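## Task

Get the cardboard box out of the cabinet, set it down on the desk, and close the cabinet door; the robot must not tip over or be left leaning, or the attempt fails.

## Robot and tools

ROBOT. A TidyBot++: a wheeled base 0.54 m long, 0.50 m wide and 0.38 m tall on four powered casters, carrying one seven-joint arm that ends in a two-finger gripper. The shoulder sits 0.12 m ahead of the base centre at 0.68 m height. Link lengths: upper arm 0.42 m, forearm 0.31 m, wrist to hand point 0.31 m. The arm starts folded with the hand pointing down, poking up to 0.08 m past the base front. A downward-pointing hand reaches at most about 0.94 m high, and only close in. Cameras: base_camera (fixed on the base, 644x364) and wrist_camera (fisheye, 644x476, looking along the hand).

FRAMES. Base frame: metres, origin on the floor below the base centre, x ahead, y to the left, z up. The odometry frame is where the base frame was at the start; base_odometry gives x, y and heading in rad (left positive, -3.142 to 3.142) and only counts wheel rotation, so slip looks like travel. base_tilt is in degrees, positive when leaning forward or right. hand_pose is the point between the finger pads, in the base frame; the hand's own z axis runs out along the fingers and the fingers close along its y axis.

move. One action per call; there is a single arm, so "joints" is one object for it.
- base: an object with any of translate_m (metres, forward positive, -2 to 2), strafe_m (metres, left positive, -2 to 2), rotate_rad (rad, counter-clockwise seen from above positive, -6.3 to 6.3). These are offsets from where the base measured itself in the latest state report, along its axes at that moment, not places.
- joints: absolute targets by name, in rad: joint_1_rad, joint_3_rad, joint_5_rad, joint_7_rad are continuous (they take the short way, so send steps under half a turn); joint_2_rad within ±2.249, joint_4_rad within ±2.579, joint_6_rad within ±2.099. Note joint_1_rad positive turns the arm clockwise from above, the reverse of heading. gripper_pos runs 0 (open, pads about 85 mm apart) to 1 (closed); gap is roughly 85 x (1 - gripper_pos) mm.
- target: a list of seven numbers, x, y, z in metres in the base frame, then quaternion qw, qx, qy, qz: an absolute hand pose. With it, "joints" may only carry gripper_pos.
- speeds: caps for this action only; translate_m and strafe_m 0.05 to 0.5 m/s, rotate_rad 0.1 to 1.57 rad/s; when driving and strafing together, give the speed under only one key.
- cameras: list of base_camera, wrist_camera or all; [] means none.
- blocking: true/omitted waits until everything settles; false returns in about half a second while motion continues.
An action lasts 15 s at most; a base motion is cut off at 14 s. Unknown keys make a call invalid; out-of-range values get it refused.

wait(seconds 0 to 10) just lets time pass and returns state and images; wait(0) reports an unfinished non-blocking move on the "earlier move" line. stop brakes all running motions. zoom_image(camera, region [x0, y0, x1, y1] in pixels from the top-left, up to 504x504) enlarges part of the latest image. read_manual only gives licence texts. finished_scene(scene) ends the current scene, numbered from 1; the task must hold without the robot.

RESULTS. "move" says done or the worst status. base_status, joint_status and hand_status give per-motion outcomes: moving, done, off_target (rested away from target, may still push), not_followed (a check held the arm back; "joint command not followed" or "pose unreachable" with a "cause:"), contact_stop or time_out (uncommanded stops; the motion drops its target), torque_fault, limit_stop_at_motor_heat. hand_target is where the hand would be with every joint on target. motor_effort is percent of maximum per motor, peak of the last action in brackets. A temperatures line lists arm motors; MOTOR HOT appears from 60 °C, and at 75 °C an over-temperature stop lets the arm sag for 30 to 60 s. "ARM HIT" flags a hard self or base collision; on_its_own lists things the robot did unasked; "pictures" names the order of the images. After a refused call, an uncommanded stop or a torque fault, the remaining calls in that reply are skipped.

PRACTICE. After a target ends done, the hand is usually within 3 cm; fix the error by adding (wanted minus measured hand_pose) to the last target. To keep the hand in place, resend hand_target, not hand_pose. Loads are not compensated, so a held object makes the arm droop; correct the same way and never command a loaded joint to its current reading. Poses pointing forward, low and close to the base often miss or drive the arm into the chassis, and nothing prevents arm-base contact. Out-of-reach poses wander up to 10 s, then time out.

AVOID. Tipping: the arm snagging something about 0.6 m or higher while the base drives, sideways or horizontal forces on a raised hand, or swinging a stretched arm. Backing away or pulling the arm in rights a lean. Do not drive the base into obstacles while the arm touches them (torque fault, arm frozen 10 s). Avoid dropping items, releasing them while moving, slamming the door, hard bumps, strong pushes, and squeezing an object firmly while it still rests on something or twisting/pulling hard with the gripper. Close the door with a slow, controlled push.

Each tool is called after "Request:" in YAML: its name, and indented under it one key for each argument.

## Session

Request:
move:
  joints: {"joint_6_rad": -1.6, "joint_4_rad": -2.2}

Scene clock: 1.83 s.
Motor temperatures (°C): [26 29 24 23 29 35 34]
move: done
base_odometry: x=+0.000 y=+0.000 heading=+0.000
base_tilt: forward=-0.1 right=+0.3
base_status: not commanded
joint_positions: joint_1_rad=+0.012 joint_2_rad=-0.321 joint_3_rad=+3.095 joint_4_rad=-2.229 joint_5_rad=+0.036 joint_6_rad=-1.530 joint_7_rad=+1.532 gripper_pos=+0.000
joint_status: all done
motor_effort: joint_1_rad=-1(1) joint_2_rad=-2(2) joint_3_rad=+1(1) joint_4_rad=+14(16) joint_5_rad=+0(1) joint_6_rad=-2(2) joint_7_rad=+0(1)
hand_pose: x=+0.1917 y=-0.0076 z=+0.6794 quat_wxyz=(+0.030, +0.989, -0.001, -0.147) (m; base frame)
hand_target: x=+0.1826 y=-0.0077 z=+0.6921 quat_wxyz=(+0.031, +0.985, -0.002, -0.167) (m; base frame)
hand_status: not commanded
pictures: base_camera, wrist_camera

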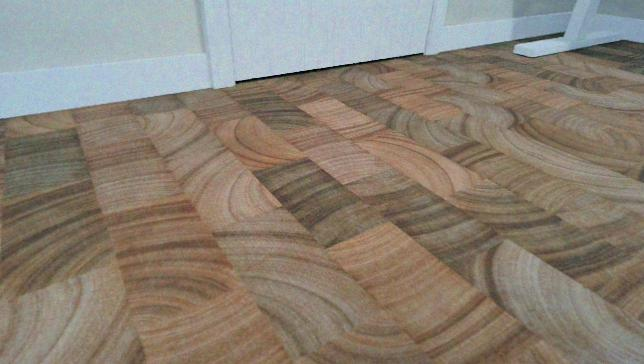

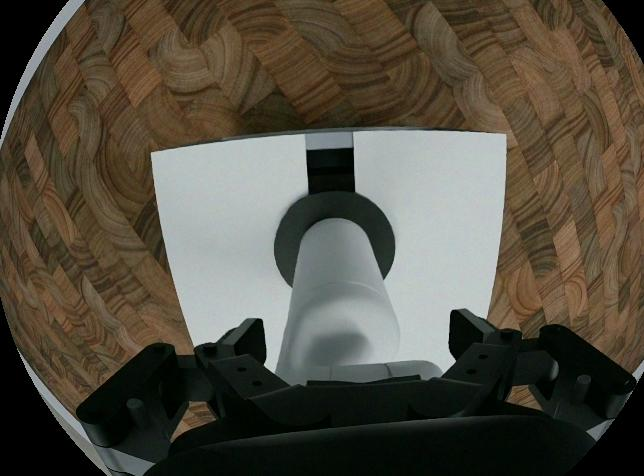

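Request:
move:
  joints: {"joint_4_rad": -2.4, "joint_6_rad": 0.3}

Request:
move:
  base: {"rotate_rad": -1.2}

Request:
move:
  base: {"rotate_rad": -1.2}

Request:
move:
  base: {"rotate_rad": -1.2}

Request:
move:
  base: {"rotate_rad": -1.2}

Scene clock: 4.70 s.
Motor temperatures (°C): [26 29 24 23 29 35 34]
move: done
base_odometry: x=+0.000 y=+0.000 heading=+0.000
base_tilt: forward=-0.1 right=+0.4
base_status: not commanded
joint_positions: joint_1_rad=+0.012 joint_2_rad=-0.321 joint_3_rad=+3.095 joint_4_rad=-2.382 joint_5_rad=+0.036 joint_6_rad=+0.234 joint_7_rad=+1.532 gripper_pos=+0.000
joint_status: all done
motor_effort: joint_1_rad=-1(1) joint_2_rad=-8(8) joint_3_rad=+1(1) joint_4_rad=+20(21) joint_5_rad=+0(1) joint_6_rad=+8(9) joint_7_rad=+0(1)
hand_pose: x=+0.5638 y=+0.0205 z=+0.8539 quat_wxyz=(-0.008, +0.792, +0.018, +0.611) (m; base frame)
hand_target: x=+0.5645 y=+0.0214 z=+0.8633 quat_wxyz=(-0.010, +0.777, +0.019, +0.629) (m; base frame)
hand_status: not commanded
pictures: base_camera, wrist_camera

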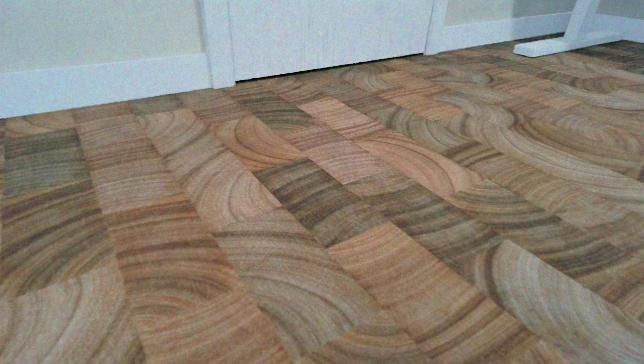

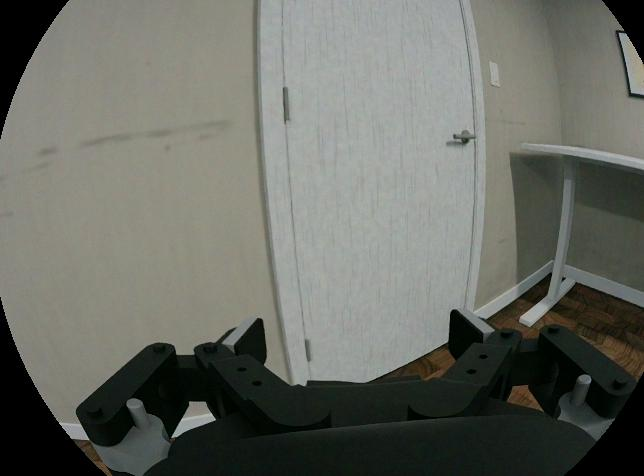

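Scene clock: 6.73 s.
Motor temperatures (°C): [26 29 24 23 29 35 34]
move: done
base_odometry: x=+0.000 y=+0.000 heading=-1.200
base_tilt: forward=-0.1 right=+0.4
base_status: done
joint_positions: joint_1_rad=+0.013 joint_2_rad=-0.321 joint_3_rad=+3.095 joint_4_rad=-2.382 joint_5_rad=+0.036 joint_6_rad=+0.235 joint_7_rad=+1.532 gripper_pos=+0.000
joint_status: not commanded
motor_effort: joint_1_rad=-1(2) joint_2_rad=-8(9) joint_3_rad=+1(2) joint_4_rad=+20(20) joint_5_rad=+0(1) joint_6_rad=+9(9) joint_7_rad=+0(1)
hand_pose: x=+0.5639 y=+0.0204 z=+0.8544 quat_wxyz=(-0.008, +0.791, +0.018, +0.611) (m; base frame)
hand_target: x=+0.5645 y=+0.0214 z=+0.8633 quat_wxyz=(-0.010, +0.777, +0.019, +0.629) (m; base frame)
hand_status: not commanded
pictures: base_camera, wrist_camera

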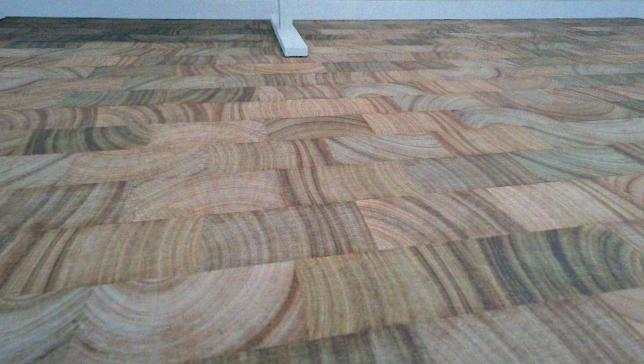

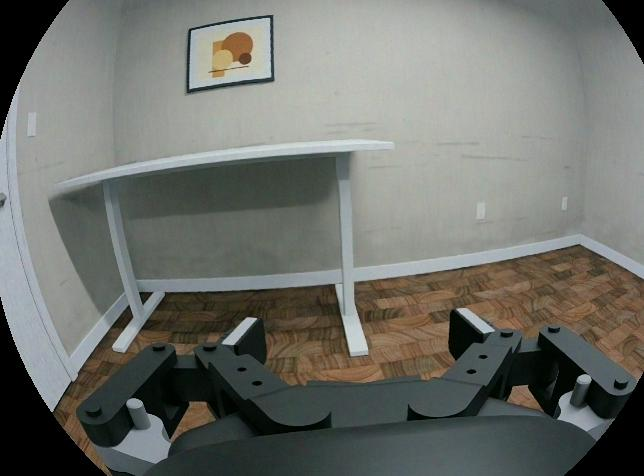

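Scene clock: 8.77 s.
Motor temperatures (°C): [26 29 24 23 29 35 34]
move: done
base_odometry: x=+0.000 y=+0.000 heading=-2.399
base_tilt: forward=-0.2 right=+0.4
base_status: done
joint_positions: joint_1_rad=+0.013 joint_2_rad=-0.321 joint_3_rad=+3.095 joint_4_rad=-2.382 joint_5_rad=+0.036 joint_6_rad=+0.235 joint_7_rad=+1.532 gripper_pos=+0.000
joint_status: not commanded
motor_effort: joint_1_rad=-1(2) joint_2_rad=-8(9) joint_3_rad=+1(3) joint_4_rad=+20(20) joint_5_rad=+0(1) joint_6_rad=+8(9) joint_7_rad=+0(1)
hand_pose: x=+0.5639 y=+0.0203 z=+0.8545 quat_wxyz=(-0.008, +0.791, +0.018, +0.612) (m; base frame)
hand_target: x=+0.5645 y=+0.0214 z=+0.8633 quat_wxyz=(-0.010, +0.777, +0.019, +0.629) (m; base frame)
hand_status: not commanded
pictures: base_camera, wrist_camera

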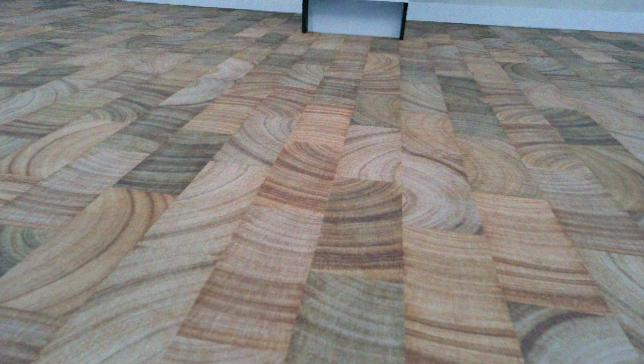

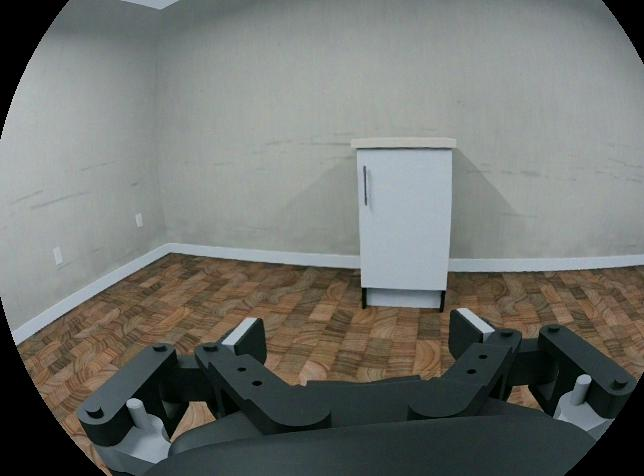

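Scene clock: 10.80 s.
Motor temperatures (°C): [26 29 24 23 29 35 34]
move: done
base_odometry: x=+0.000 y=+0.000 heading=+2.684
base_tilt: forward=-0.1 right=+0.4
base_status: done
joint_positions: joint_1_rad=+0.013 joint_2_rad=-0.321 joint_3_rad=+3.095 joint_4_rad=-2.382 joint_5_rad=+0.036 joint_6_rad=+0.236 joint_7_rad=+1.532 gripper_pos=+0.000
joint_status: not commanded
motor_effort: joint_1_rad=-1(2) joint_2_rad=-8(9) joint_3_rad=+1(2) joint_4_rad=+20(20) joint_5_rad=+0(1) joint_6_rad=+8(9) joint_7_rad=-1(1)
hand_pose: x=+0.5639 y=+0.0202 z=+0.8546 quat_wxyz=(-0.008, +0.791, +0.018, +0.612) (m; base frame)
hand_target: x=+0.5645 y=+0.0214 z=+0.8633 quat_wxyz=(-0.010, +0.777, +0.019, +0.629) (m; base frame)
hand_status: not commanded
pictures: base_camera, wrist_camera

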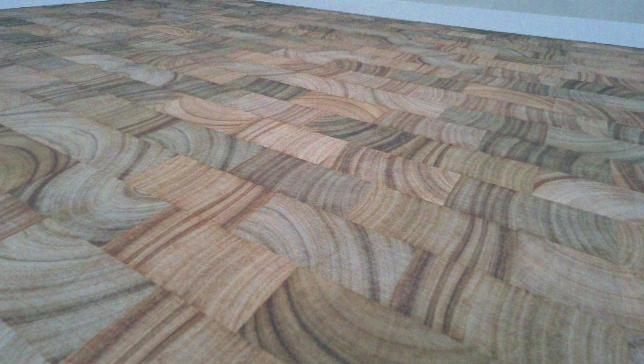

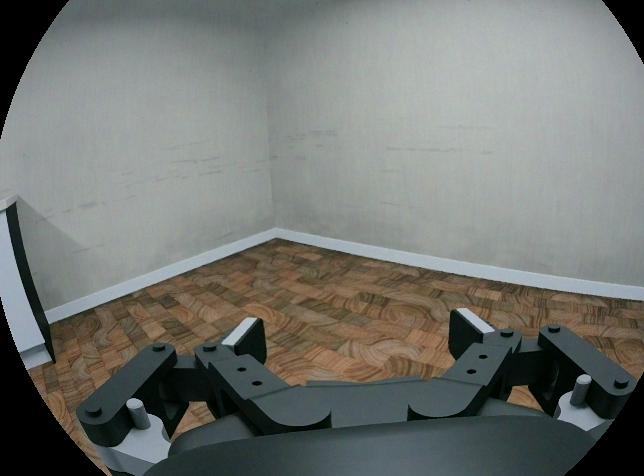

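Scene clock: 12.83 s.
Motor temperatures (°C): [26 29 24 23 29 35 34]
move: done
base_odometry: x=+0.000 y=+0.000 heading=+1.485
base_tilt: forward=-0.2 right=+0.3
base_status: done
joint_positions: joint_1_rad=+0.013 joint_2_rad=-0.321 joint_3_rad=+3.095 joint_4_rad=-2.382 joint_5_rad=+0.036 joint_6_rad=+0.236 joint_7_rad=+1.532 gripper_pos=+0.000
joint_status: not commanded
motor_effort: joint_1_rad=-1(2) joint_2_rad=-8(9) joint_3_rad=+1(3) joint_4_rad=+20(20) joint_5_rad=+0(1) joint_6_rad=+8(9) joint_7_rad=+0(1)
hand_pose: x=+0.5639 y=+0.0202 z=+0.8546 quat_wxyz=(-0.008, +0.791, +0.018, +0.612) (m; base frame)
hand_target: x=+0.5645 y=+0.0214 z=+0.8633 quat_wxyz=(-0.010, +0.777, +0.019, +0.629) (m; base frame)
hand_status: not commanded
pictures: base_camera, wrist_camera

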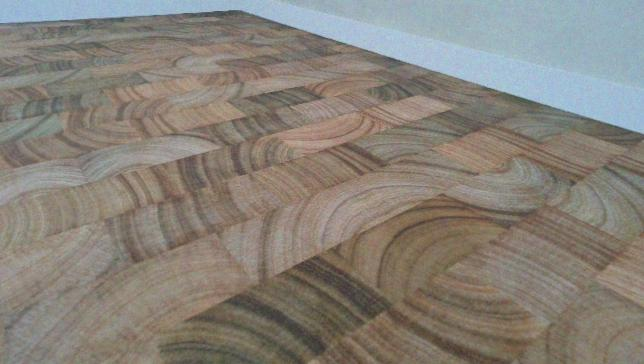

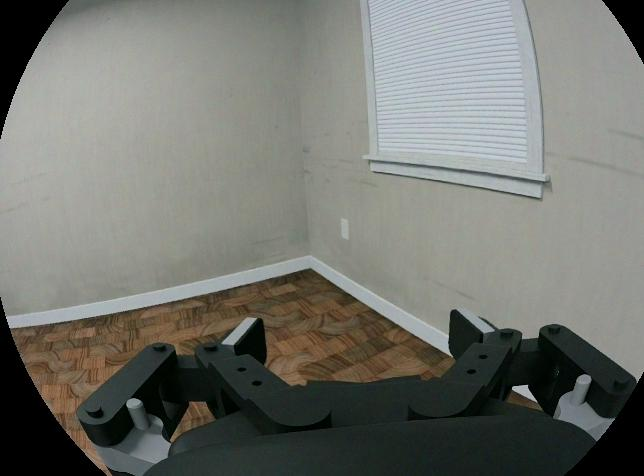

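Request:
move:
  base: {"rotate_rad": 2.1}

Request:
move:
  base: {"strafe_m": 0.6, "translate_m": 0.8}

Scene clock: 16.67 s.
Motor temperatures (°C): [26 29 24 23 29 35 34]
move: done
base_odometry: x=+0.000 y=+0.000 heading=-2.699
base_tilt: forward=-0.2 right=+0.3
base_status: done
joint_positions: joint_1_rad=+0.014 joint_2_rad=-0.321 joint_3_rad=+3.096 joint_4_rad=-2.382 joint_5_rad=+0.036 joint_6_rad=+0.236 joint_7_rad=+1.532 gripper_pos=+0.000
joint_status: not commanded
motor_effort: joint_1_rad=-1(2) joint_2_rad=-8(9) joint_3_rad=+1(3) joint_4_rad=+20(20) joint_5_rad=+0(1) joint_6_rad=+8(9) joint_7_rad=+0(1)
hand_pose: x=+0.5640 y=+0.0199 z=+0.8547 quat_wxyz=(-0.008, +0.791, +0.017, +0.612) (m; base frame)
hand_target: x=+0.5645 y=+0.0214 z=+0.8633 quat_wxyz=(-0.010, +0.777, +0.019, +0.629) (m; base frame)
hand_status: not commanded
pictures: base_camera, wrist_camera

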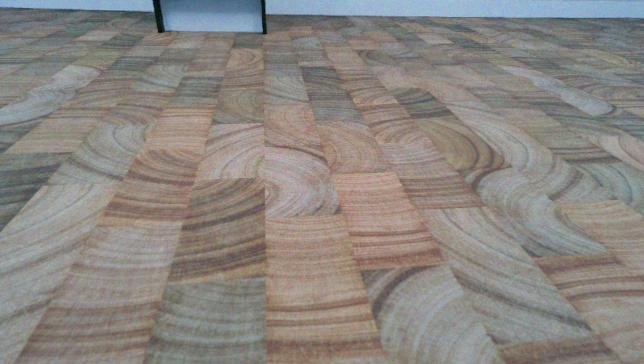

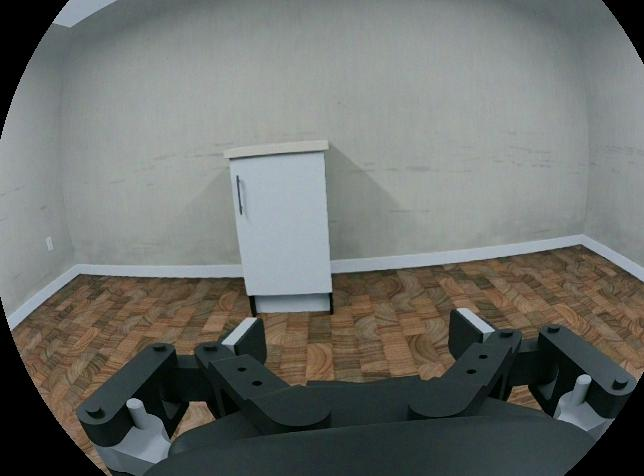

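Scene clock: 19.90 s.
Motor temperatures (°C): [26 29 24 23 29 35 34]
move: done
base_odometry: x=-0.466 y=-0.885 heading=-2.698
base_tilt: forward=-0.2 right=+0.4
base_status: done
joint_positions: joint_1_rad=+0.014 joint_2_rad=-0.322 joint_3_rad=+3.096 joint_4_rad=-2.383 joint_5_rad=+0.036 joint_6_rad=+0.238 joint_7_rad=+1.532 gripper_pos=+0.000
joint_status: not commanded
motor_effort: joint_1_rad=-1(2) joint_2_rad=-8(10) joint_3_rad=+1(2) joint_4_rad=+20(21) joint_5_rad=-1(1) joint_6_rad=+8(9) joint_7_rad=+0(1)
hand_pose: x=+0.5638 y=+0.0199 z=+0.8550 quat_wxyz=(-0.008, +0.790, +0.017, +0.612) (m; base frame)
hand_target: x=+0.5645 y=+0.0214 z=+0.8633 quat_wxyz=(-0.010, +0.777, +0.019, +0.629) (m; base frame)
hand_status: not commanded
pictures: base_camera, wrist_camera

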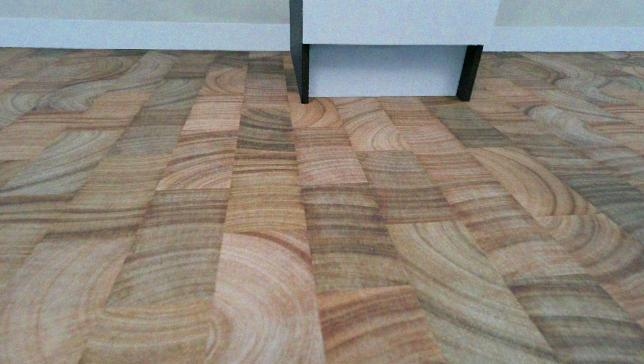

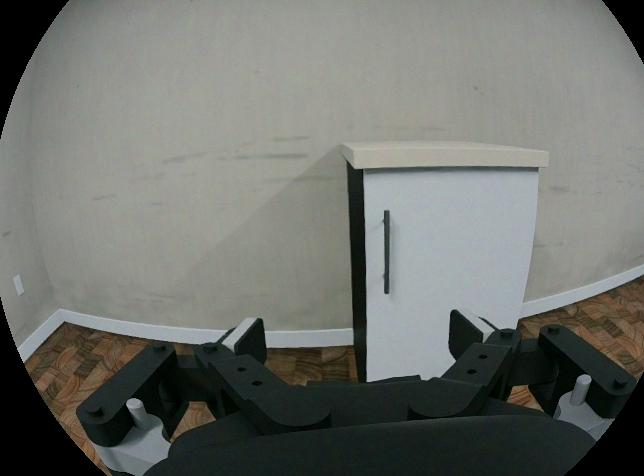

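Request:
move:
  joints: {"joint_1_rad":0,"joint_2_rad":0.8,"joint_3_rad":3.1416,"joint_4_rad":-2.0,"joint_5_rad":0,"joint_6_rad":1.235,"joint_7_rad":1.5708,"gripper_pos":0}
  base: {"strafe_m":-0.09,"translate_m":0.01}

Scene clock: 24.87 s.
Motor temperatures (°C): [26 29 24 23 29 35 34]
move: done
base_odometry: x=-0.514 y=-0.808 heading=-2.698
base_tilt: forward=-0.1 right=+0.4
base_status: done
joint_positions: joint_1_rad=+0.013 joint_2_rad=+0.782 joint_3_rad=+3.117 joint_4_rad=-2.030 joint_5_rad=+0.036 joint_6_rad=+1.168 joint_7_rad=+1.532 gripper_pos=+0.000
joint_status: all done
motor_effort: joint_1_rad=-1(2) joint_2_rad=-37(39) joint_3_rad=+0(4) joint_4_rad=+11(21) joint_5_rad=+0(1) joint_6_rad=+8(9) joint_7_rad=+0(1)
hand_pose: x=+0.8273 y=+0.0146 z=+0.6608 quat_wxyz=(-0.028, +0.732, -0.002, +0.680) (m; base frame)
hand_target: x=+0.8374 y=+0.0014 z=+0.6806 quat_wxyz=(+0.000, +0.705, +0.000, +0.709) (m; base frame)
hand_status: not commanded
pictures: base_camera, wrist_camera

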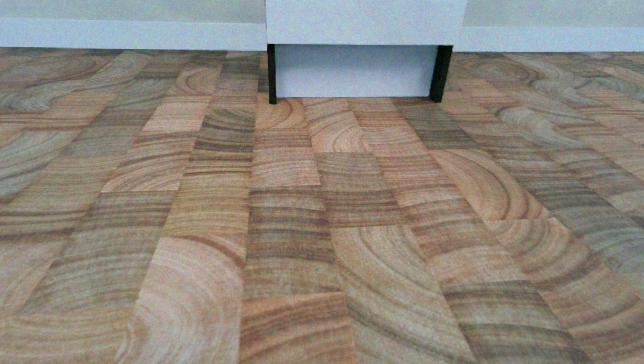

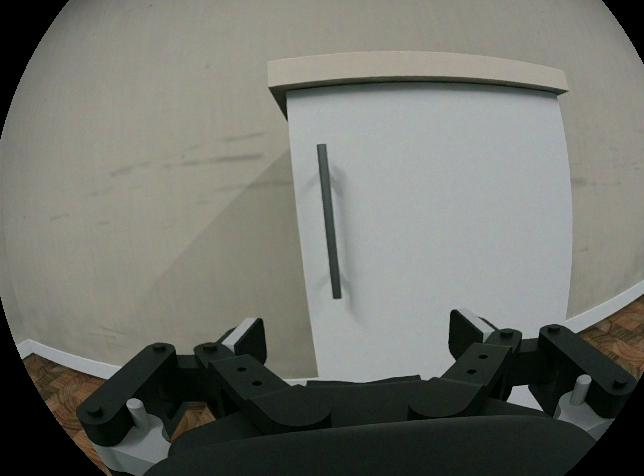

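Request:
move:
  joints: {"joint_1_rad":0.0,"joint_2_rad":0.818,"joint_3_rad":3.165,"joint_4_rad":-1.97,"joint_5_rad":-0.036,"joint_6_rad":1.3,"joint_7_rad":1.64}
  base: {"translate_m":0.16,"strafe_m":0.01}

Scene clock: 27.33 s.
Motor temperatures (°C): [26 29 24 23 29 35 34]
move: done
base_odometry: x=-0.654 y=-0.886 heading=-2.698
base_tilt: forward=-0.1 right=+0.3
base_status: done
joint_positions: joint_1_rad=+0.008 joint_2_rad=+0.801 joint_3_rad=+3.145 joint_4_rad=-1.991 joint_5_rad=+0.017 joint_6_rad=+1.239 joint_7_rad=+1.594 gripper_pos=+0.000
joint_status: all done
motor_effort: joint_1_rad=-1(3) joint_2_rad=-38(39) joint_3_rad=+0(2) joint_4_rad=+11(13) joint_5_rad=+0(1) joint_6_rad=+9(10) joint_7_rad=+0(1)
hand_pose: x=+0.8400 y=-0.0011 z=+0.6847 quat_wxyz=(+0.009, +0.701, +0.013, +0.713) (m; base frame)
hand_target: x=+0.8449 y=-0.0207 z=+0.7003 quat_wxyz=(+0.045, +0.677, +0.008, +0.735) (m; base frame)
hand_status: not commanded
pictures: base_camera, wrist_camera

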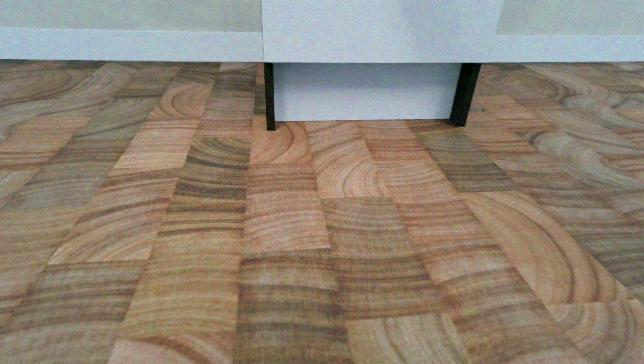

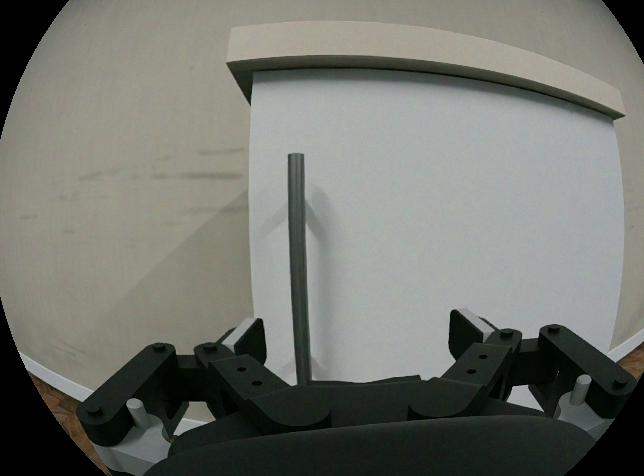

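Request:
move:
  base: {"translate_m":0.09,"strafe_m":0.045}
  speeds: {"translate_m":0.15}

Scene clock: 28.93 s.
Motor temperatures (°C): [26 29 24 23 29 35 34]
move: done
base_odometry: x=-0.716 y=-0.965 heading=-2.698
base_tilt: forward=-0.1 right=+0.3
base_status: done
joint_positions: joint_1_rad=+0.004 joint_2_rad=+0.802 joint_3_rad=+3.146 joint_4_rad=-1.990 joint_5_rad=+0.017 joint_6_rad=+1.240 joint_7_rad=+1.594 gripper_pos=+0.000
joint_status: not commanded
motor_effort: joint_1_rad=-1(3) joint_2_rad=-38(39) joint_3_rad=-1(1) joint_4_rad=+11(13) joint_5_rad=+0(1) joint_6_rad=+8(9) joint_7_rad=+0(1)
hand_pose: x=+0.8404 y=+0.0009 z=+0.6846 quat_wxyz=(+0.008, +0.700, +0.014, +0.713) (m; base frame)
hand_target: x=+0.8449 y=-0.0207 z=+0.7003 quat_wxyz=(+0.045, +0.677, +0.008, +0.735) (m; base frame)
hand_status: not commanded
pictures: base_camera, wrist_camera

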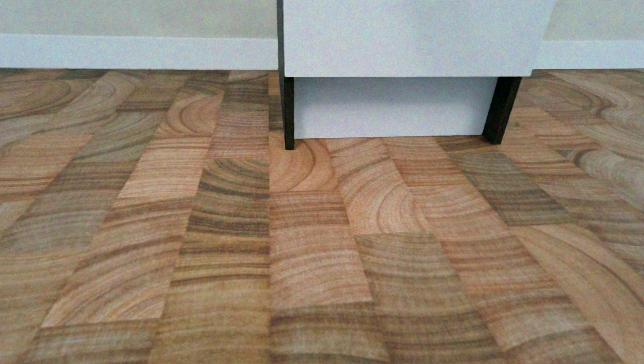

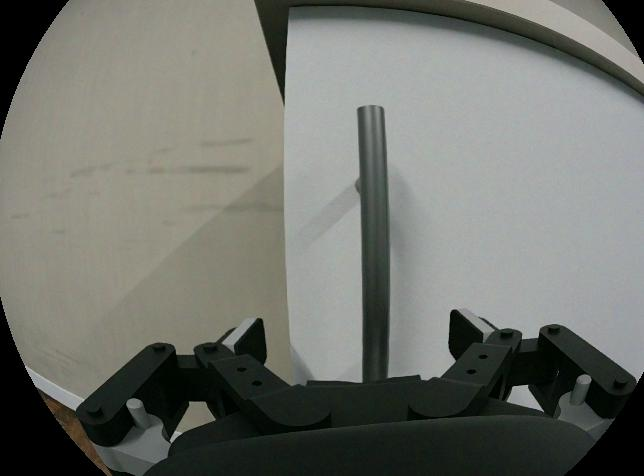

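Request:
move:
  base: {"translate_m":0.05,"strafe_m":-0.008}
  speeds: {"translate_m":0.1}

Scene clock: 30.17 s.
Motor temperatures (°C): [26 29 24 23 29 35 34]
move: done
base_odometry: x=-0.764 y=-0.979 heading=-2.698
base_tilt: forward=-0.2 right=+0.4
base_status: done
joint_positions: joint_1_rad=+0.000 joint_2_rad=+0.780 joint_3_rad=+3.146 joint_4_rad=-2.061 joint_5_rad=+0.016 joint_6_rad=+1.282 joint_7_rad=+1.595 gripper_pos=+0.000
joint_status: not commanded
motor_effort: joint_1_rad=+0(2) joint_2_rad=-31(39) joint_3_rad=+1(2) joint_4_rad=+25(32) joint_5_rad=+1(2) joint_6_rad=+4(9) joint_7_rad=-1(1)
hand_pose: x=+0.8193 y=+0.0040 z=+0.6839 quat_wxyz=(+0.007, +0.703, +0.016, +0.711) (m; base frame)
hand_target: x=+0.8449 y=-0.0207 z=+0.7003 quat_wxyz=(+0.045, +0.677, +0.008, +0.735) (m; base frame)
hand_status: not commanded
pictures: base_camera, wrist_camera

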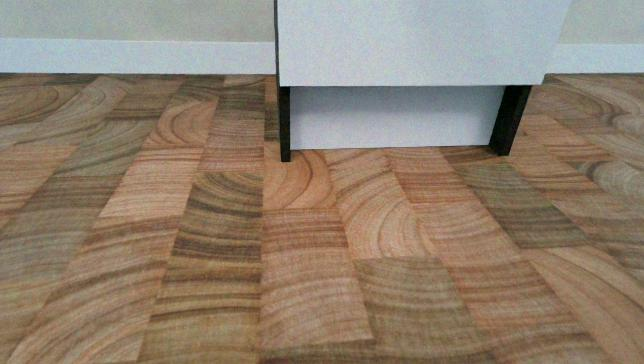

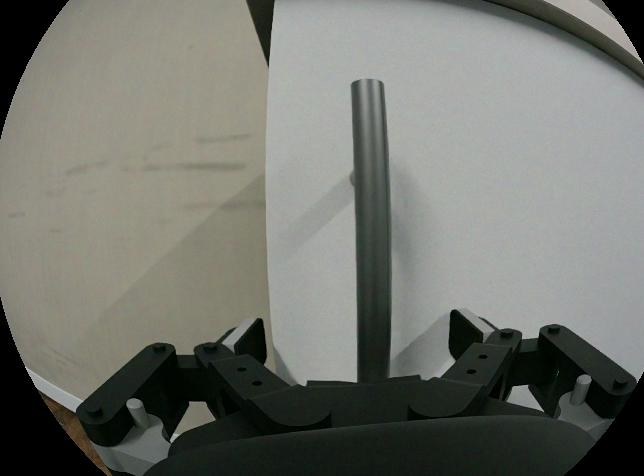

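Request:
move:
  base: {"translate_m":-0.035,"strafe_m":-0.004}
  speeds: {"translate_m":0.1}
  cameras: []

Request:
move:
  joints: {"gripper_pos":0.9}

Scene clock: 31.30 s.
Motor temperatures (°C): [26 29 24 23 29 35 34]
move: done
base_odometry: x=-0.734 y=-0.961 heading=-2.698
base_tilt: forward=-0.2 right=+0.4
base_status: done
joint_positions: joint_1_rad=+0.000 joint_2_rad=+0.810 joint_3_rad=+3.147 joint_4_rad=-1.986 joint_5_rad=+0.016 joint_6_rad=+1.282 joint_7_rad=+1.595 gripper_pos=+0.000
joint_status: not commanded
motor_effort: joint_1_rad=-1(2) joint_2_rad=-38(40) joint_3_rad=+0(1) joint_4_rad=+11(24) joint_5_rad=+0(2) joint_6_rad=+8(11) joint_7_rad=+0(1)
hand_pose: x=+0.8411 y=+0.0039 z=+0.6941 quat_wxyz=(+0.008, +0.686, +0.016, +0.727) (m; base frame)
hand_target: x=+0.8449 y=-0.0207 z=+0.7003 quat_wxyz=(+0.045, +0.677, +0.008, +0.735) (m; base frame)
hand_status: not commanded
pictures: none
No camera images: "cameras" was empty.

Scene clock: 32.33 s.
Motor temperatures (°C): [26 29 24 23 29 35 34]
move: done
base_odometry: x=-0.735 y=-0.960 heading=-2.698
base_tilt: forward=-0.2 right=+0.4
base_status: not commanded
joint_positions: joint_1_rad=-0.002 joint_2_rad=+0.804 joint_3_rad=+3.151 joint_4_rad=-2.003 joint_5_rad=+0.008 joint_6_rad=+1.285 joint_7_rad=+1.595 gripper_pos=+0.886
joint_status: all done
motor_effort: joint_1_rad=+0(6) joint_2_rad=-37(39) joint_3_rad=+1(6) joint_4_rad=+17(22) joint_5_rad=+0(8) joint_6_rad=+8(9) joint_7_rad=+1(1)
hand_pose: x=+0.8363 y=+0.0006 z=+0.6922 quat_wxyz=(+0.011, +0.689, +0.013, +0.724) (m; base frame)
hand_target: x=+0.8449 y=-0.0207 z=+0.7003 quat_wxyz=(+0.045, +0.677, +0.008, +0.735) (m; base frame)
hand_status: not commanded
pictures: base_camera, wrist_camera

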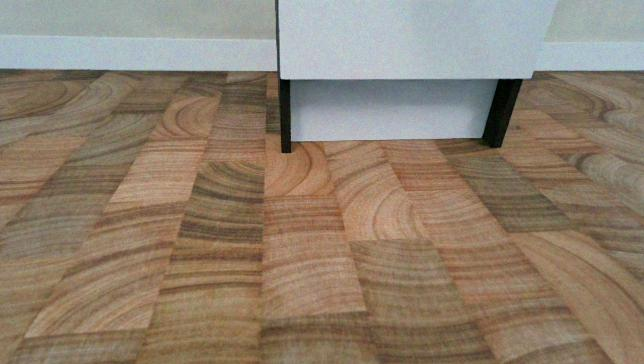

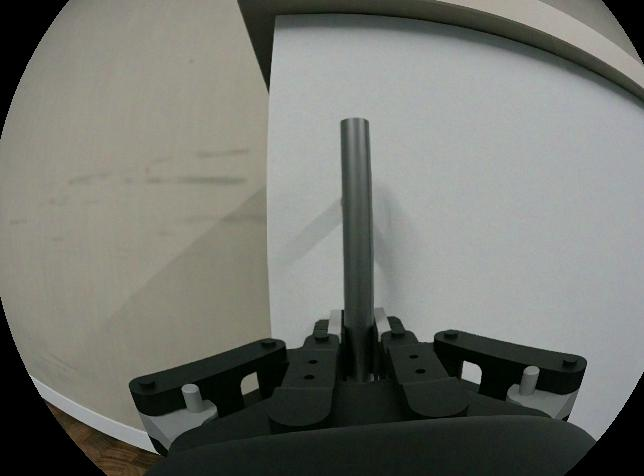

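Request:
move:
  joints: {"gripper_pos":0.94}
  base: {"translate_m":-0.062,"strafe_m":-0.181,"rotate_rad":0.2}
  speeds: {"translate_m":0.13,"rotate_rad":0.14}

Scene clock: 34.77 s.
Motor temperatures (°C): [26 29 24 24 29 35 34]
move: off_target
base_odometry: x=-0.756 y=-0.770 heading=-2.497
base_tilt: forward=-0.1 right=+0.4
base_status: done
joint_positions: joint_1_rad=-0.001 joint_2_rad=+0.813 joint_3_rad=+3.157 joint_4_rad=-1.985 joint_5_rad=+0.002 joint_6_rad=+1.285 joint_7_rad=+1.595 gripper_pos=+0.895
joint_status: gripper_pos off_target (ended at +0.895, target +0.940)
motor_effort: joint_1_rad=-1(6) joint_2_rad=-40(43) joint_3_rad=+0(3) joint_4_rad=+11(18) joint_5_rad=+0(4) joint_6_rad=+10(12) joint_7_rad=+1(1)
hand_pose: x=+0.8414 y=-0.0050 z=+0.6927 quat_wxyz=(+0.016, +0.686, +0.010, +0.727) (m; base frame)
hand_target: x=+0.8449 y=-0.0207 z=+0.7003 quat_wxyz=(+0.045, +0.677, +0.008, +0.735) (m; base frame)
hand_status: not commanded
pictures: base_camera, wrist_camera

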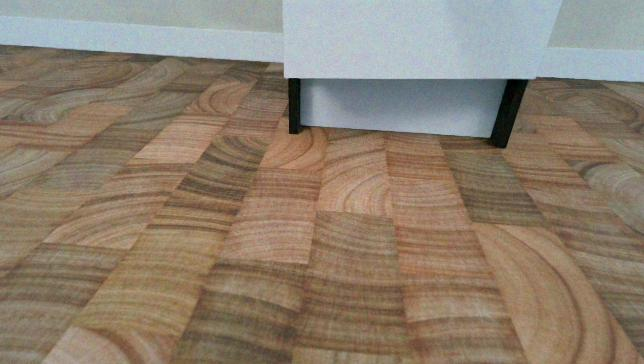

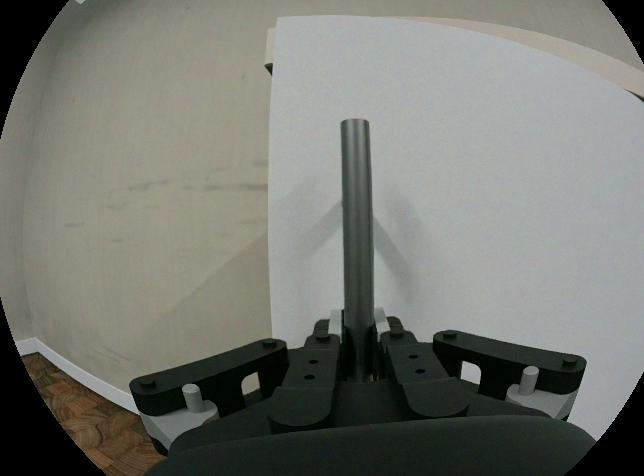

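Request:
move:
  base: {"translate_m":-0.072,"strafe_m":-0.228,"rotate_rad":0.25}
  speeds: {"translate_m":0.15,"rotate_rad":0.15}
  cameras: []

Request:
move:
  base: {"translate_m":-0.072,"strafe_m":-0.228,"rotate_rad":0.25}
  speeds: {"translate_m":0.15,"rotate_rad":0.15}

Request:
move:
  base: {"translate_m":-0.072,"strafe_m":-0.228,"rotate_rad":0.25}
  speeds: {"translate_m":0.15,"rotate_rad":0.15}
  cameras: []

Request:
move:
  base: {"translate_m":-0.072,"strafe_m":-0.228,"rotate_rad":0.25}
  speeds: {"translate_m":0.15,"rotate_rad":0.15}

Scene clock: 37.47 s.
Motor temperatures (°C): [26 29 24 24 29 35 34]
move: done
base_odometry: x=-0.836 y=-0.545 heading=-2.247
base_tilt: forward=-0.1 right=+0.3
base_status: done
joint_positions: joint_1_rad=+0.004 joint_2_rad=+0.813 joint_3_rad=+3.159 joint_4_rad=-1.985 joint_5_rad=-0.004 joint_6_rad=+1.285 joint_7_rad=+1.595 gripper_pos=+0.895
joint_status: not commanded
motor_effort: joint_1_rad=+0(5) joint_2_rad=-39(42) joint_3_rad=+1(3) joint_4_rad=+12(13) joint_5_rad=+0(4) joint_6_rad=+10(12) joint_7_rad=+1(2)
hand_pose: x=+0.8414 y=-0.0112 z=+0.6926 quat_wxyz=(+0.020, +0.686, +0.006, +0.727) (m; base frame)
hand_target: x=+0.8449 y=-0.0207 z=+0.7003 quat_wxyz=(+0.045, +0.677, +0.008, +0.735) (m; base frame)
hand_status: not commanded
pictures: none
No camera images: "cameras" was empty.

Scene clock: 39.70 s.
Motor temperatures (°C): [26 29 24 24 29 35 34]
move: done
base_odometry: x=-0.968 y=-0.346 heading=-1.996
base_tilt: forward=-0.1 right=+0.4
base_status: done
joint_positions: joint_1_rad=+0.007 joint_2_rad=+0.814 joint_3_rad=+3.162 joint_4_rad=-1.984 joint_5_rad=-0.009 joint_6_rad=+1.285 joint_7_rad=+1.595 gripper_pos=+0.895
joint_status: not commanded
motor_effort: joint_1_rad=-1(7) joint_2_rad=-39(42) joint_3_rad=+1(4) joint_4_rad=+12(14) joint_5_rad=+0(5) joint_6_rad=+9(11) joint_7_rad=+1(2)
hand_pose: x=+0.8415 y=-0.0158 z=+0.6926 quat_wxyz=(+0.023, +0.686, +0.002, +0.727) (m; base frame)
hand_target: x=+0.8449 y=-0.0207 z=+0.7003 quat_wxyz=(+0.045, +0.677, +0.008, +0.735) (m; base frame)
hand_status: not commanded
pictures: base_camera, wrist_camera

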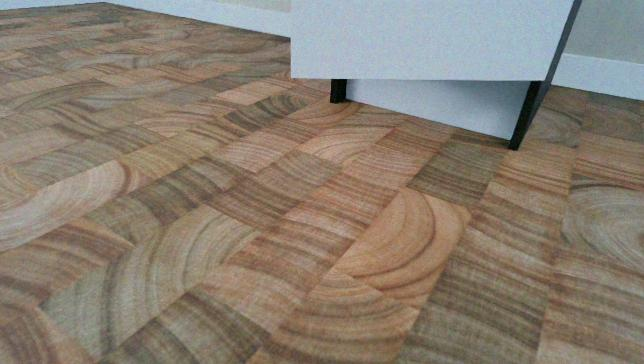

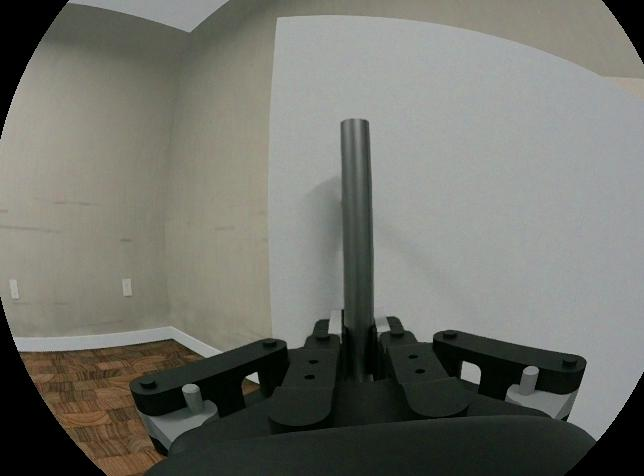

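Scene clock: 41.90 s.
Motor temperatures (°C): [26 29 24 24 29 35 34]
move: done
base_odometry: x=-1.147 y=-0.186 heading=-1.746
base_tilt: forward=-0.1 right=+0.4
base_status: done
joint_positions: joint_1_rad=+0.008 joint_2_rad=+0.814 joint_3_rad=+3.163 joint_4_rad=-1.984 joint_5_rad=-0.013 joint_6_rad=+1.285 joint_7_rad=+1.595 gripper_pos=+0.895
joint_status: not commanded
motor_effort: joint_1_rad=-3(7) joint_2_rad=-39(41) joint_3_rad=-1(4) joint_4_rad=+12(14) joint_5_rad=+2(5) joint_6_rad=+9(11) joint_7_rad=+1(1)
hand_pose: x=+0.8415 y=-0.0185 z=+0.6926 quat_wxyz=(+0.025, +0.686, +0.000, +0.727) (m; base frame)
hand_target: x=+0.8449 y=-0.0207 z=+0.7003 quat_wxyz=(+0.045, +0.677, +0.008, +0.735) (m; base frame)
hand_status: not commanded
pictures: none
No camera images: "cameras" was empty.

Scene clock: 44.13 s.
Motor temperatures (°C): [26 29 24 24 29 35 34]
move: done
base_odometry: x=-1.359 y=-0.076 heading=-1.495
base_tilt: forward=-0.2 right=+0.4
base_status: done
joint_positions: joint_1_rad=+0.008 joint_2_rad=+0.814 joint_3_rad=+3.165 joint_4_rad=-1.984 joint_5_rad=-0.016 joint_6_rad=+1.285 joint_7_rad=+1.595 gripper_pos=+0.895
joint_status: not commanded
motor_effort: joint_1_rad=-1(6) joint_2_rad=-39(42) joint_3_rad=+0(3) joint_4_rad=+12(14) joint_5_rad=+1(5) joint_6_rad=+9(11) joint_7_rad=+1(2)
hand_pose: x=+0.8415 y=-0.0203 z=+0.6926 quat_wxyz=(+0.027, +0.686, -0.001, +0.727) (m; base frame)
hand_target: x=+0.8449 y=-0.0207 z=+0.7003 quat_wxyz=(+0.045, +0.677, +0.008, +0.735) (m; base frame)
hand_status: not commanded
pictures: base_camera, wrist_camera

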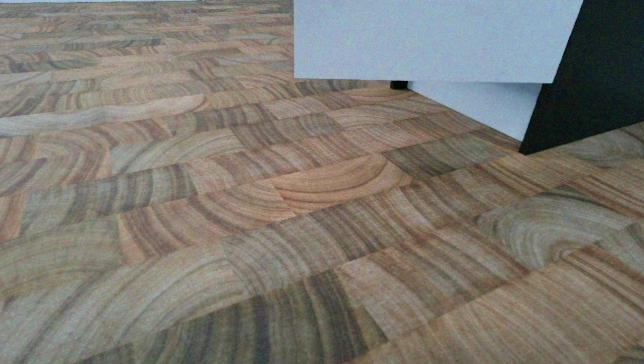

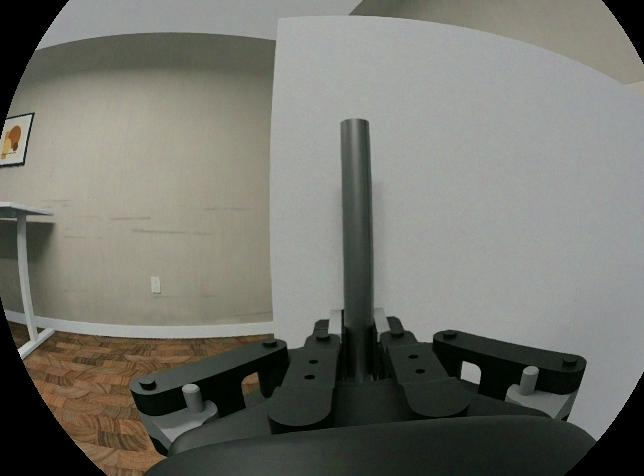

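Request:
move:
  base: {"translate_m":-0.072,"strafe_m":-0.228,"rotate_rad":0.25}
  speeds: {"translate_m":0.15,"rotate_rad":0.15}
  cameras: []

Request:
move:
  base: {"translate_m":-0.072,"strafe_m":-0.228,"rotate_rad":0.25}
  speeds: {"translate_m":0.15,"rotate_rad":0.15}

Request:
move:
  joints: {"gripper_pos":0}
  cameras: []

Request:
move:
  base: {"translate_m":-0.15}

Scene clock: 46.73 s.
Motor temperatures (°C): [26 29 24 24 29 35 34]
move: done
base_odometry: x=-1.592 y=-0.021 heading=-1.244
base_tilt: forward=-0.1 right=+0.4
base_status: done
joint_positions: joint_1_rad=+0.005 joint_2_rad=+0.814 joint_3_rad=+3.166 joint_4_rad=-1.984 joint_5_rad=-0.019 joint_6_rad=+1.285 joint_7_rad=+1.595 gripper_pos=+0.895
joint_status: not commanded
motor_effort: joint_1_rad=-1(7) joint_2_rad=-39(41) joint_3_rad=+0(4) joint_4_rad=+12(15) joint_5_rad=+1(5) joint_6_rad=+9(11) joint_7_rad=+1(1)
hand_pose: x=+0.8415 y=-0.0200 z=+0.6926 quat_wxyz=(+0.027, +0.686, -0.001, +0.727) (m; base frame)
hand_target: x=+0.8449 y=-0.0207 z=+0.7003 quat_wxyz=(+0.045, +0.677, +0.008, +0.735) (m; base frame)
hand_status: not commanded
pictures: none
No camera images: "cameras" was empty.

Scene clock: 49.00 s.
Motor temperatures (°C): [26 29 24 24 29 35 34]
move: done
base_odometry: x=-1.831 y=-0.026 heading=-0.993
base_tilt: forward=-0.1 right=+0.4
base_status: done
joint_positions: joint_1_rad=+0.001 joint_2_rad=+0.814 joint_3_rad=+3.166 joint_4_rad=-1.984 joint_5_rad=-0.022 joint_6_rad=+1.285 joint_7_rad=+1.595 gripper_pos=+0.895
joint_status: not commanded
motor_effort: joint_1_rad=+0(7) joint_2_rad=-39(42) joint_3_rad=+1(5) joint_4_rad=+12(15) joint_5_rad=+0(6) joint_6_rad=+9(11) joint_7_rad=+2(2)
hand_pose: x=+0.8416 y=-0.0182 z=+0.6926 quat_wxyz=(+0.026, +0.686, -0.001, +0.727) (m; base frame)
hand_target: x=+0.8449 y=-0.0207 z=+0.7003 quat_wxyz=(+0.045, +0.677, +0.008, +0.735) (m; base frame)
hand_status: not commanded
pictures: base_camera, wrist_camera

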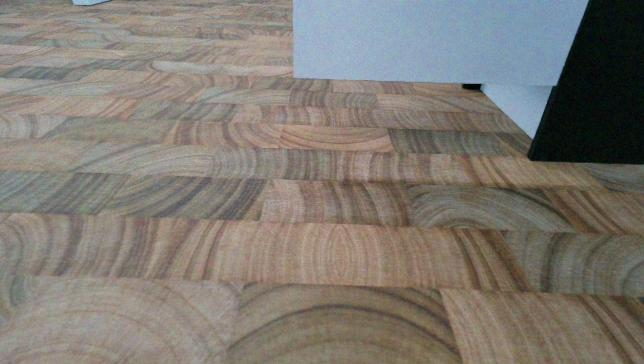

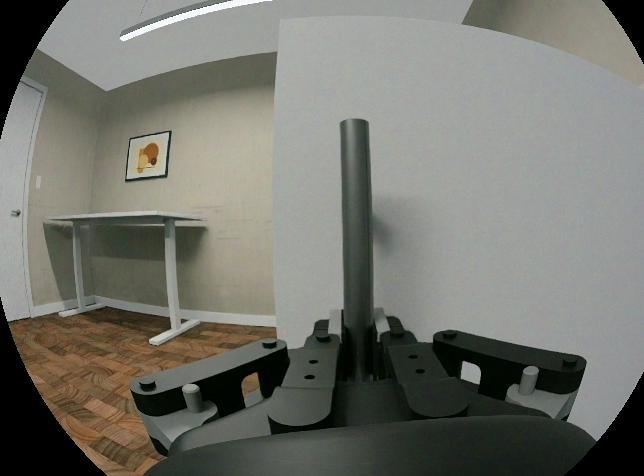

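Scene clock: 50.07 s.
Motor temperatures (°C): [26 29 24 24 29 35 34]
move: done
base_odometry: x=-1.831 y=-0.026 heading=-0.993
base_tilt: forward=-0.2 right=+0.4
base_status: not commanded
joint_positions: joint_1_rad=+0.001 joint_2_rad=+0.814 joint_3_rad=+3.166 joint_4_rad=-1.984 joint_5_rad=-0.022 joint_6_rad=+1.285 joint_7_rad=+1.595 gripper_pos=+0.000
joint_status: all done
motor_effort: joint_1_rad=-1(1) joint_2_rad=-38(39) joint_3_rad=+0(1) joint_4_rad=+11(12) joint_5_rad=+0(2) joint_6_rad=+9(9) joint_7_rad=+0(1)
hand_pose: x=+0.8416 y=-0.0178 z=+0.6926 quat_wxyz=(+0.026, +0.686, -0.001, +0.727) (m; base frame)
hand_target: x=+0.8449 y=-0.0207 z=+0.7003 quat_wxyz=(+0.045, +0.677, +0.008, +0.735) (m; base frame)
hand_status: not commanded
pictures: none
No camera images: "cameras" was empty.

Scene clock: 51.47 s.
Motor temperatures (°C): [26 29 24 24 29 35 34]
move: done
base_odometry: x=-1.913 y=+0.100 heading=-0.993
base_tilt: forward=-0.1 right=+0.3
base_status: done
joint_positions: joint_1_rad=+0.001 joint_2_rad=+0.813 joint_3_rad=+3.166 joint_4_rad=-1.984 joint_5_rad=-0.022 joint_6_rad=+1.285 joint_7_rad=+1.595 gripper_pos=+0.000
joint_status: not commanded
motor_effort: joint_1_rad=-1(2) joint_2_rad=-38(40) joint_3_rad=+0(1) joint_4_rad=+11(13) joint_5_rad=+0(1) joint_6_rad=+8(9) joint_7_rad=+0(1)
hand_pose: x=+0.8416 y=-0.0178 z=+0.6931 quat_wxyz=(+0.026, +0.686, -0.001, +0.727) (m; base frame)
hand_target: x=+0.8449 y=-0.0207 z=+0.7003 quat_wxyz=(+0.045, +0.677, +0.008, +0.735) (m; base frame)
hand_status: not commanded
pictures: base_camera, wrist_camera

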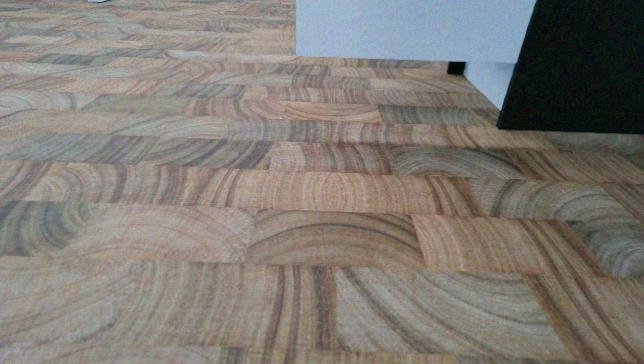

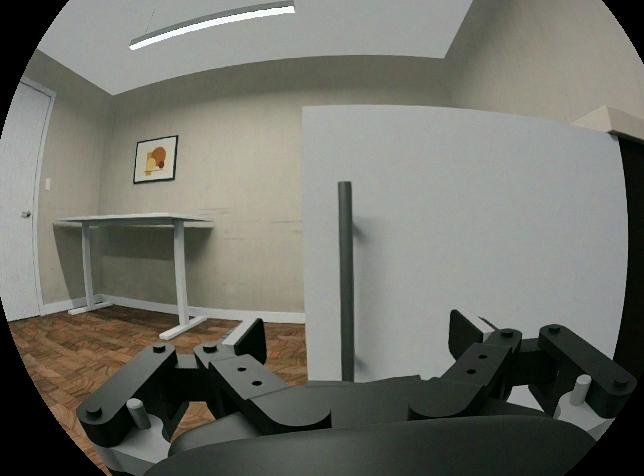

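Request:
move:
  base: {"strafe_m":0.9,"translate_m":-0.12}
  joints: {"joint_2_rad":-0.32,"joint_4_rad":-2.4,"joint_6_rad":0.4}
  cameras: []

Request:
move:
  base: {"rotate_rad":-1.705}

Request:
move:
  base: {"strafe_m":1.4,"translate_m":0.0}

Scene clock: 55.03 s.
Motor temperatures (°C): [26 29 24 24 29 35 34]
move: done
base_odometry: x=-1.224 y=+0.692 heading=-0.993
base_tilt: forward=-0.1 right=+0.4
base_status: done
joint_positions: joint_1_rad=+0.002 joint_2_rad=-0.310 joint_3_rad=+3.166 joint_4_rad=-2.379 joint_5_rad=-0.022 joint_6_rad=+0.473 joint_7_rad=+1.595 gripper_pos=+0.000
joint_status: all done
motor_effort: joint_1_rad=-1(5) joint_2_rad=-9(41) joint_3_rad=+0(2) joint_4_rad=+20(21) joint_5_rad=+0(1) joint_6_rad=+8(9) joint_7_rad=+0(1)
hand_pose: x=+0.5782 y=-0.0154 z=+0.9245 quat_wxyz=(+0.011, +0.716, -0.014, +0.698) (m; base frame)
hand_target: x=+0.5706 y=-0.0146 z=+0.8940 quat_wxyz=(+0.022, +0.745, -0.002, +0.667) (m; base frame)
hand_status: not commanded
pictures: none
No camera images: "cameras" was empty.

Scene clock: 57.43 s.
Motor temperatures (°C): [26 29 24 24 29 35 34]
move: done
base_odometry: x=-1.224 y=+0.692 heading=-2.698
base_tilt: forward=-0.2 right=+0.3
base_status: done
joint_positions: joint_1_rad=+0.002 joint_2_rad=-0.310 joint_3_rad=+3.166 joint_4_rad=-2.379 joint_5_rad=-0.022 joint_6_rad=+0.472 joint_7_rad=+1.595 gripper_pos=+0.000
joint_status: not commanded
motor_effort: joint_1_rad=-1(2) joint_2_rad=-8(10) joint_3_rad=+1(2) joint_4_rad=+20(20) joint_5_rad=+0(1) joint_6_rad=+8(9) joint_7_rad=+0(1)
hand_pose: x=+0.5781 y=-0.0153 z=+0.9240 quat_wxyz=(+0.011, +0.716, -0.014, +0.697) (m; base frame)
hand_target: x=+0.5706 y=-0.0146 z=+0.8940 quat_wxyz=(+0.022, +0.745, -0.002, +0.667) (m; base frame)
hand_status: not commanded
pictures: base_camera, wrist_camera

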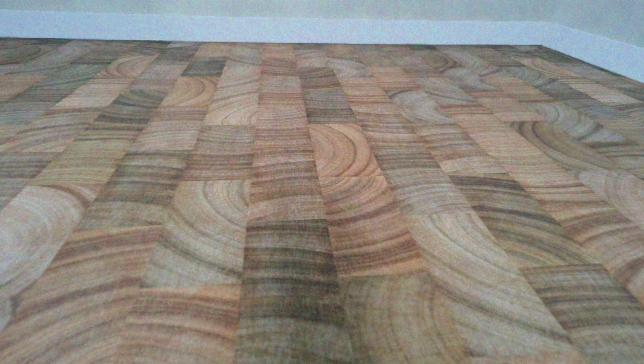

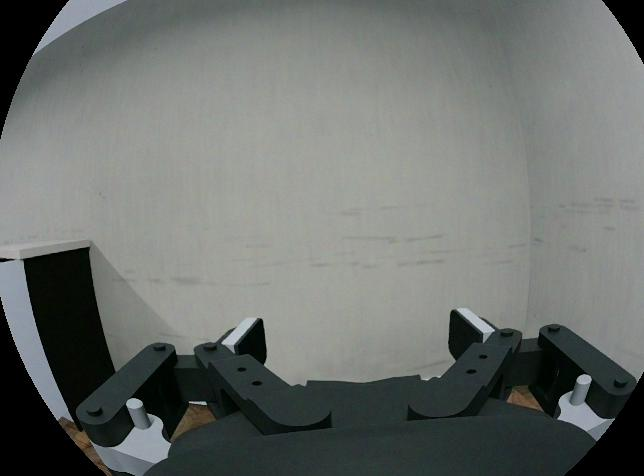

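Scene clock: 61.33 s.
Motor temperatures (°C): [26 29 24 24 29 35 34]
move: done
base_odometry: x=-0.623 y=-0.573 heading=-2.698
base_tilt: forward=-0.1 right=+0.3
base_status: done
joint_positions: joint_1_rad=+0.002 joint_2_rad=-0.310 joint_3_rad=+3.166 joint_4_rad=-2.379 joint_5_rad=-0.022 joint_6_rad=+0.471 joint_7_rad=+1.595 gripper_pos=+0.000
joint_status: not commanded
motor_effort: joint_1_rad=-1(2) joint_2_rad=-8(9) joint_3_rad=+0(2) joint_4_rad=+20(21) joint_5_rad=+0(1) joint_6_rad=+8(9) joint_7_rad=+0(1)
hand_pose: x=+0.5781 y=-0.0153 z=+0.9238 quat_wxyz=(+0.011, +0.717, -0.014, +0.697) (m; base frame)
hand_target: x=+0.5706 y=-0.0146 z=+0.8940 quat_wxyz=(+0.022, +0.745, -0.002, +0.667) (m; base frame)
hand_status: not commanded
pictures: base_camera, wrist_camera

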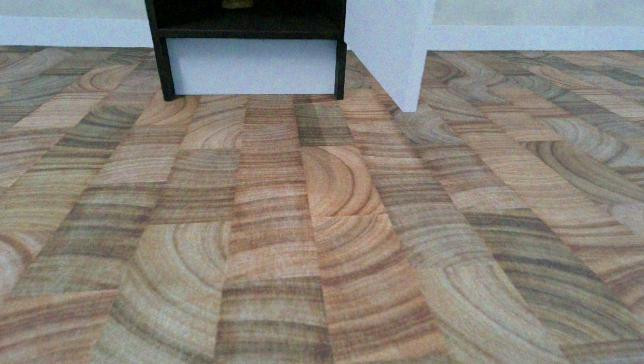

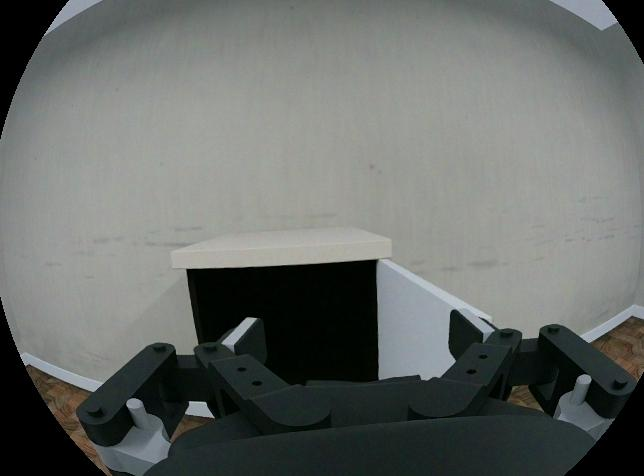

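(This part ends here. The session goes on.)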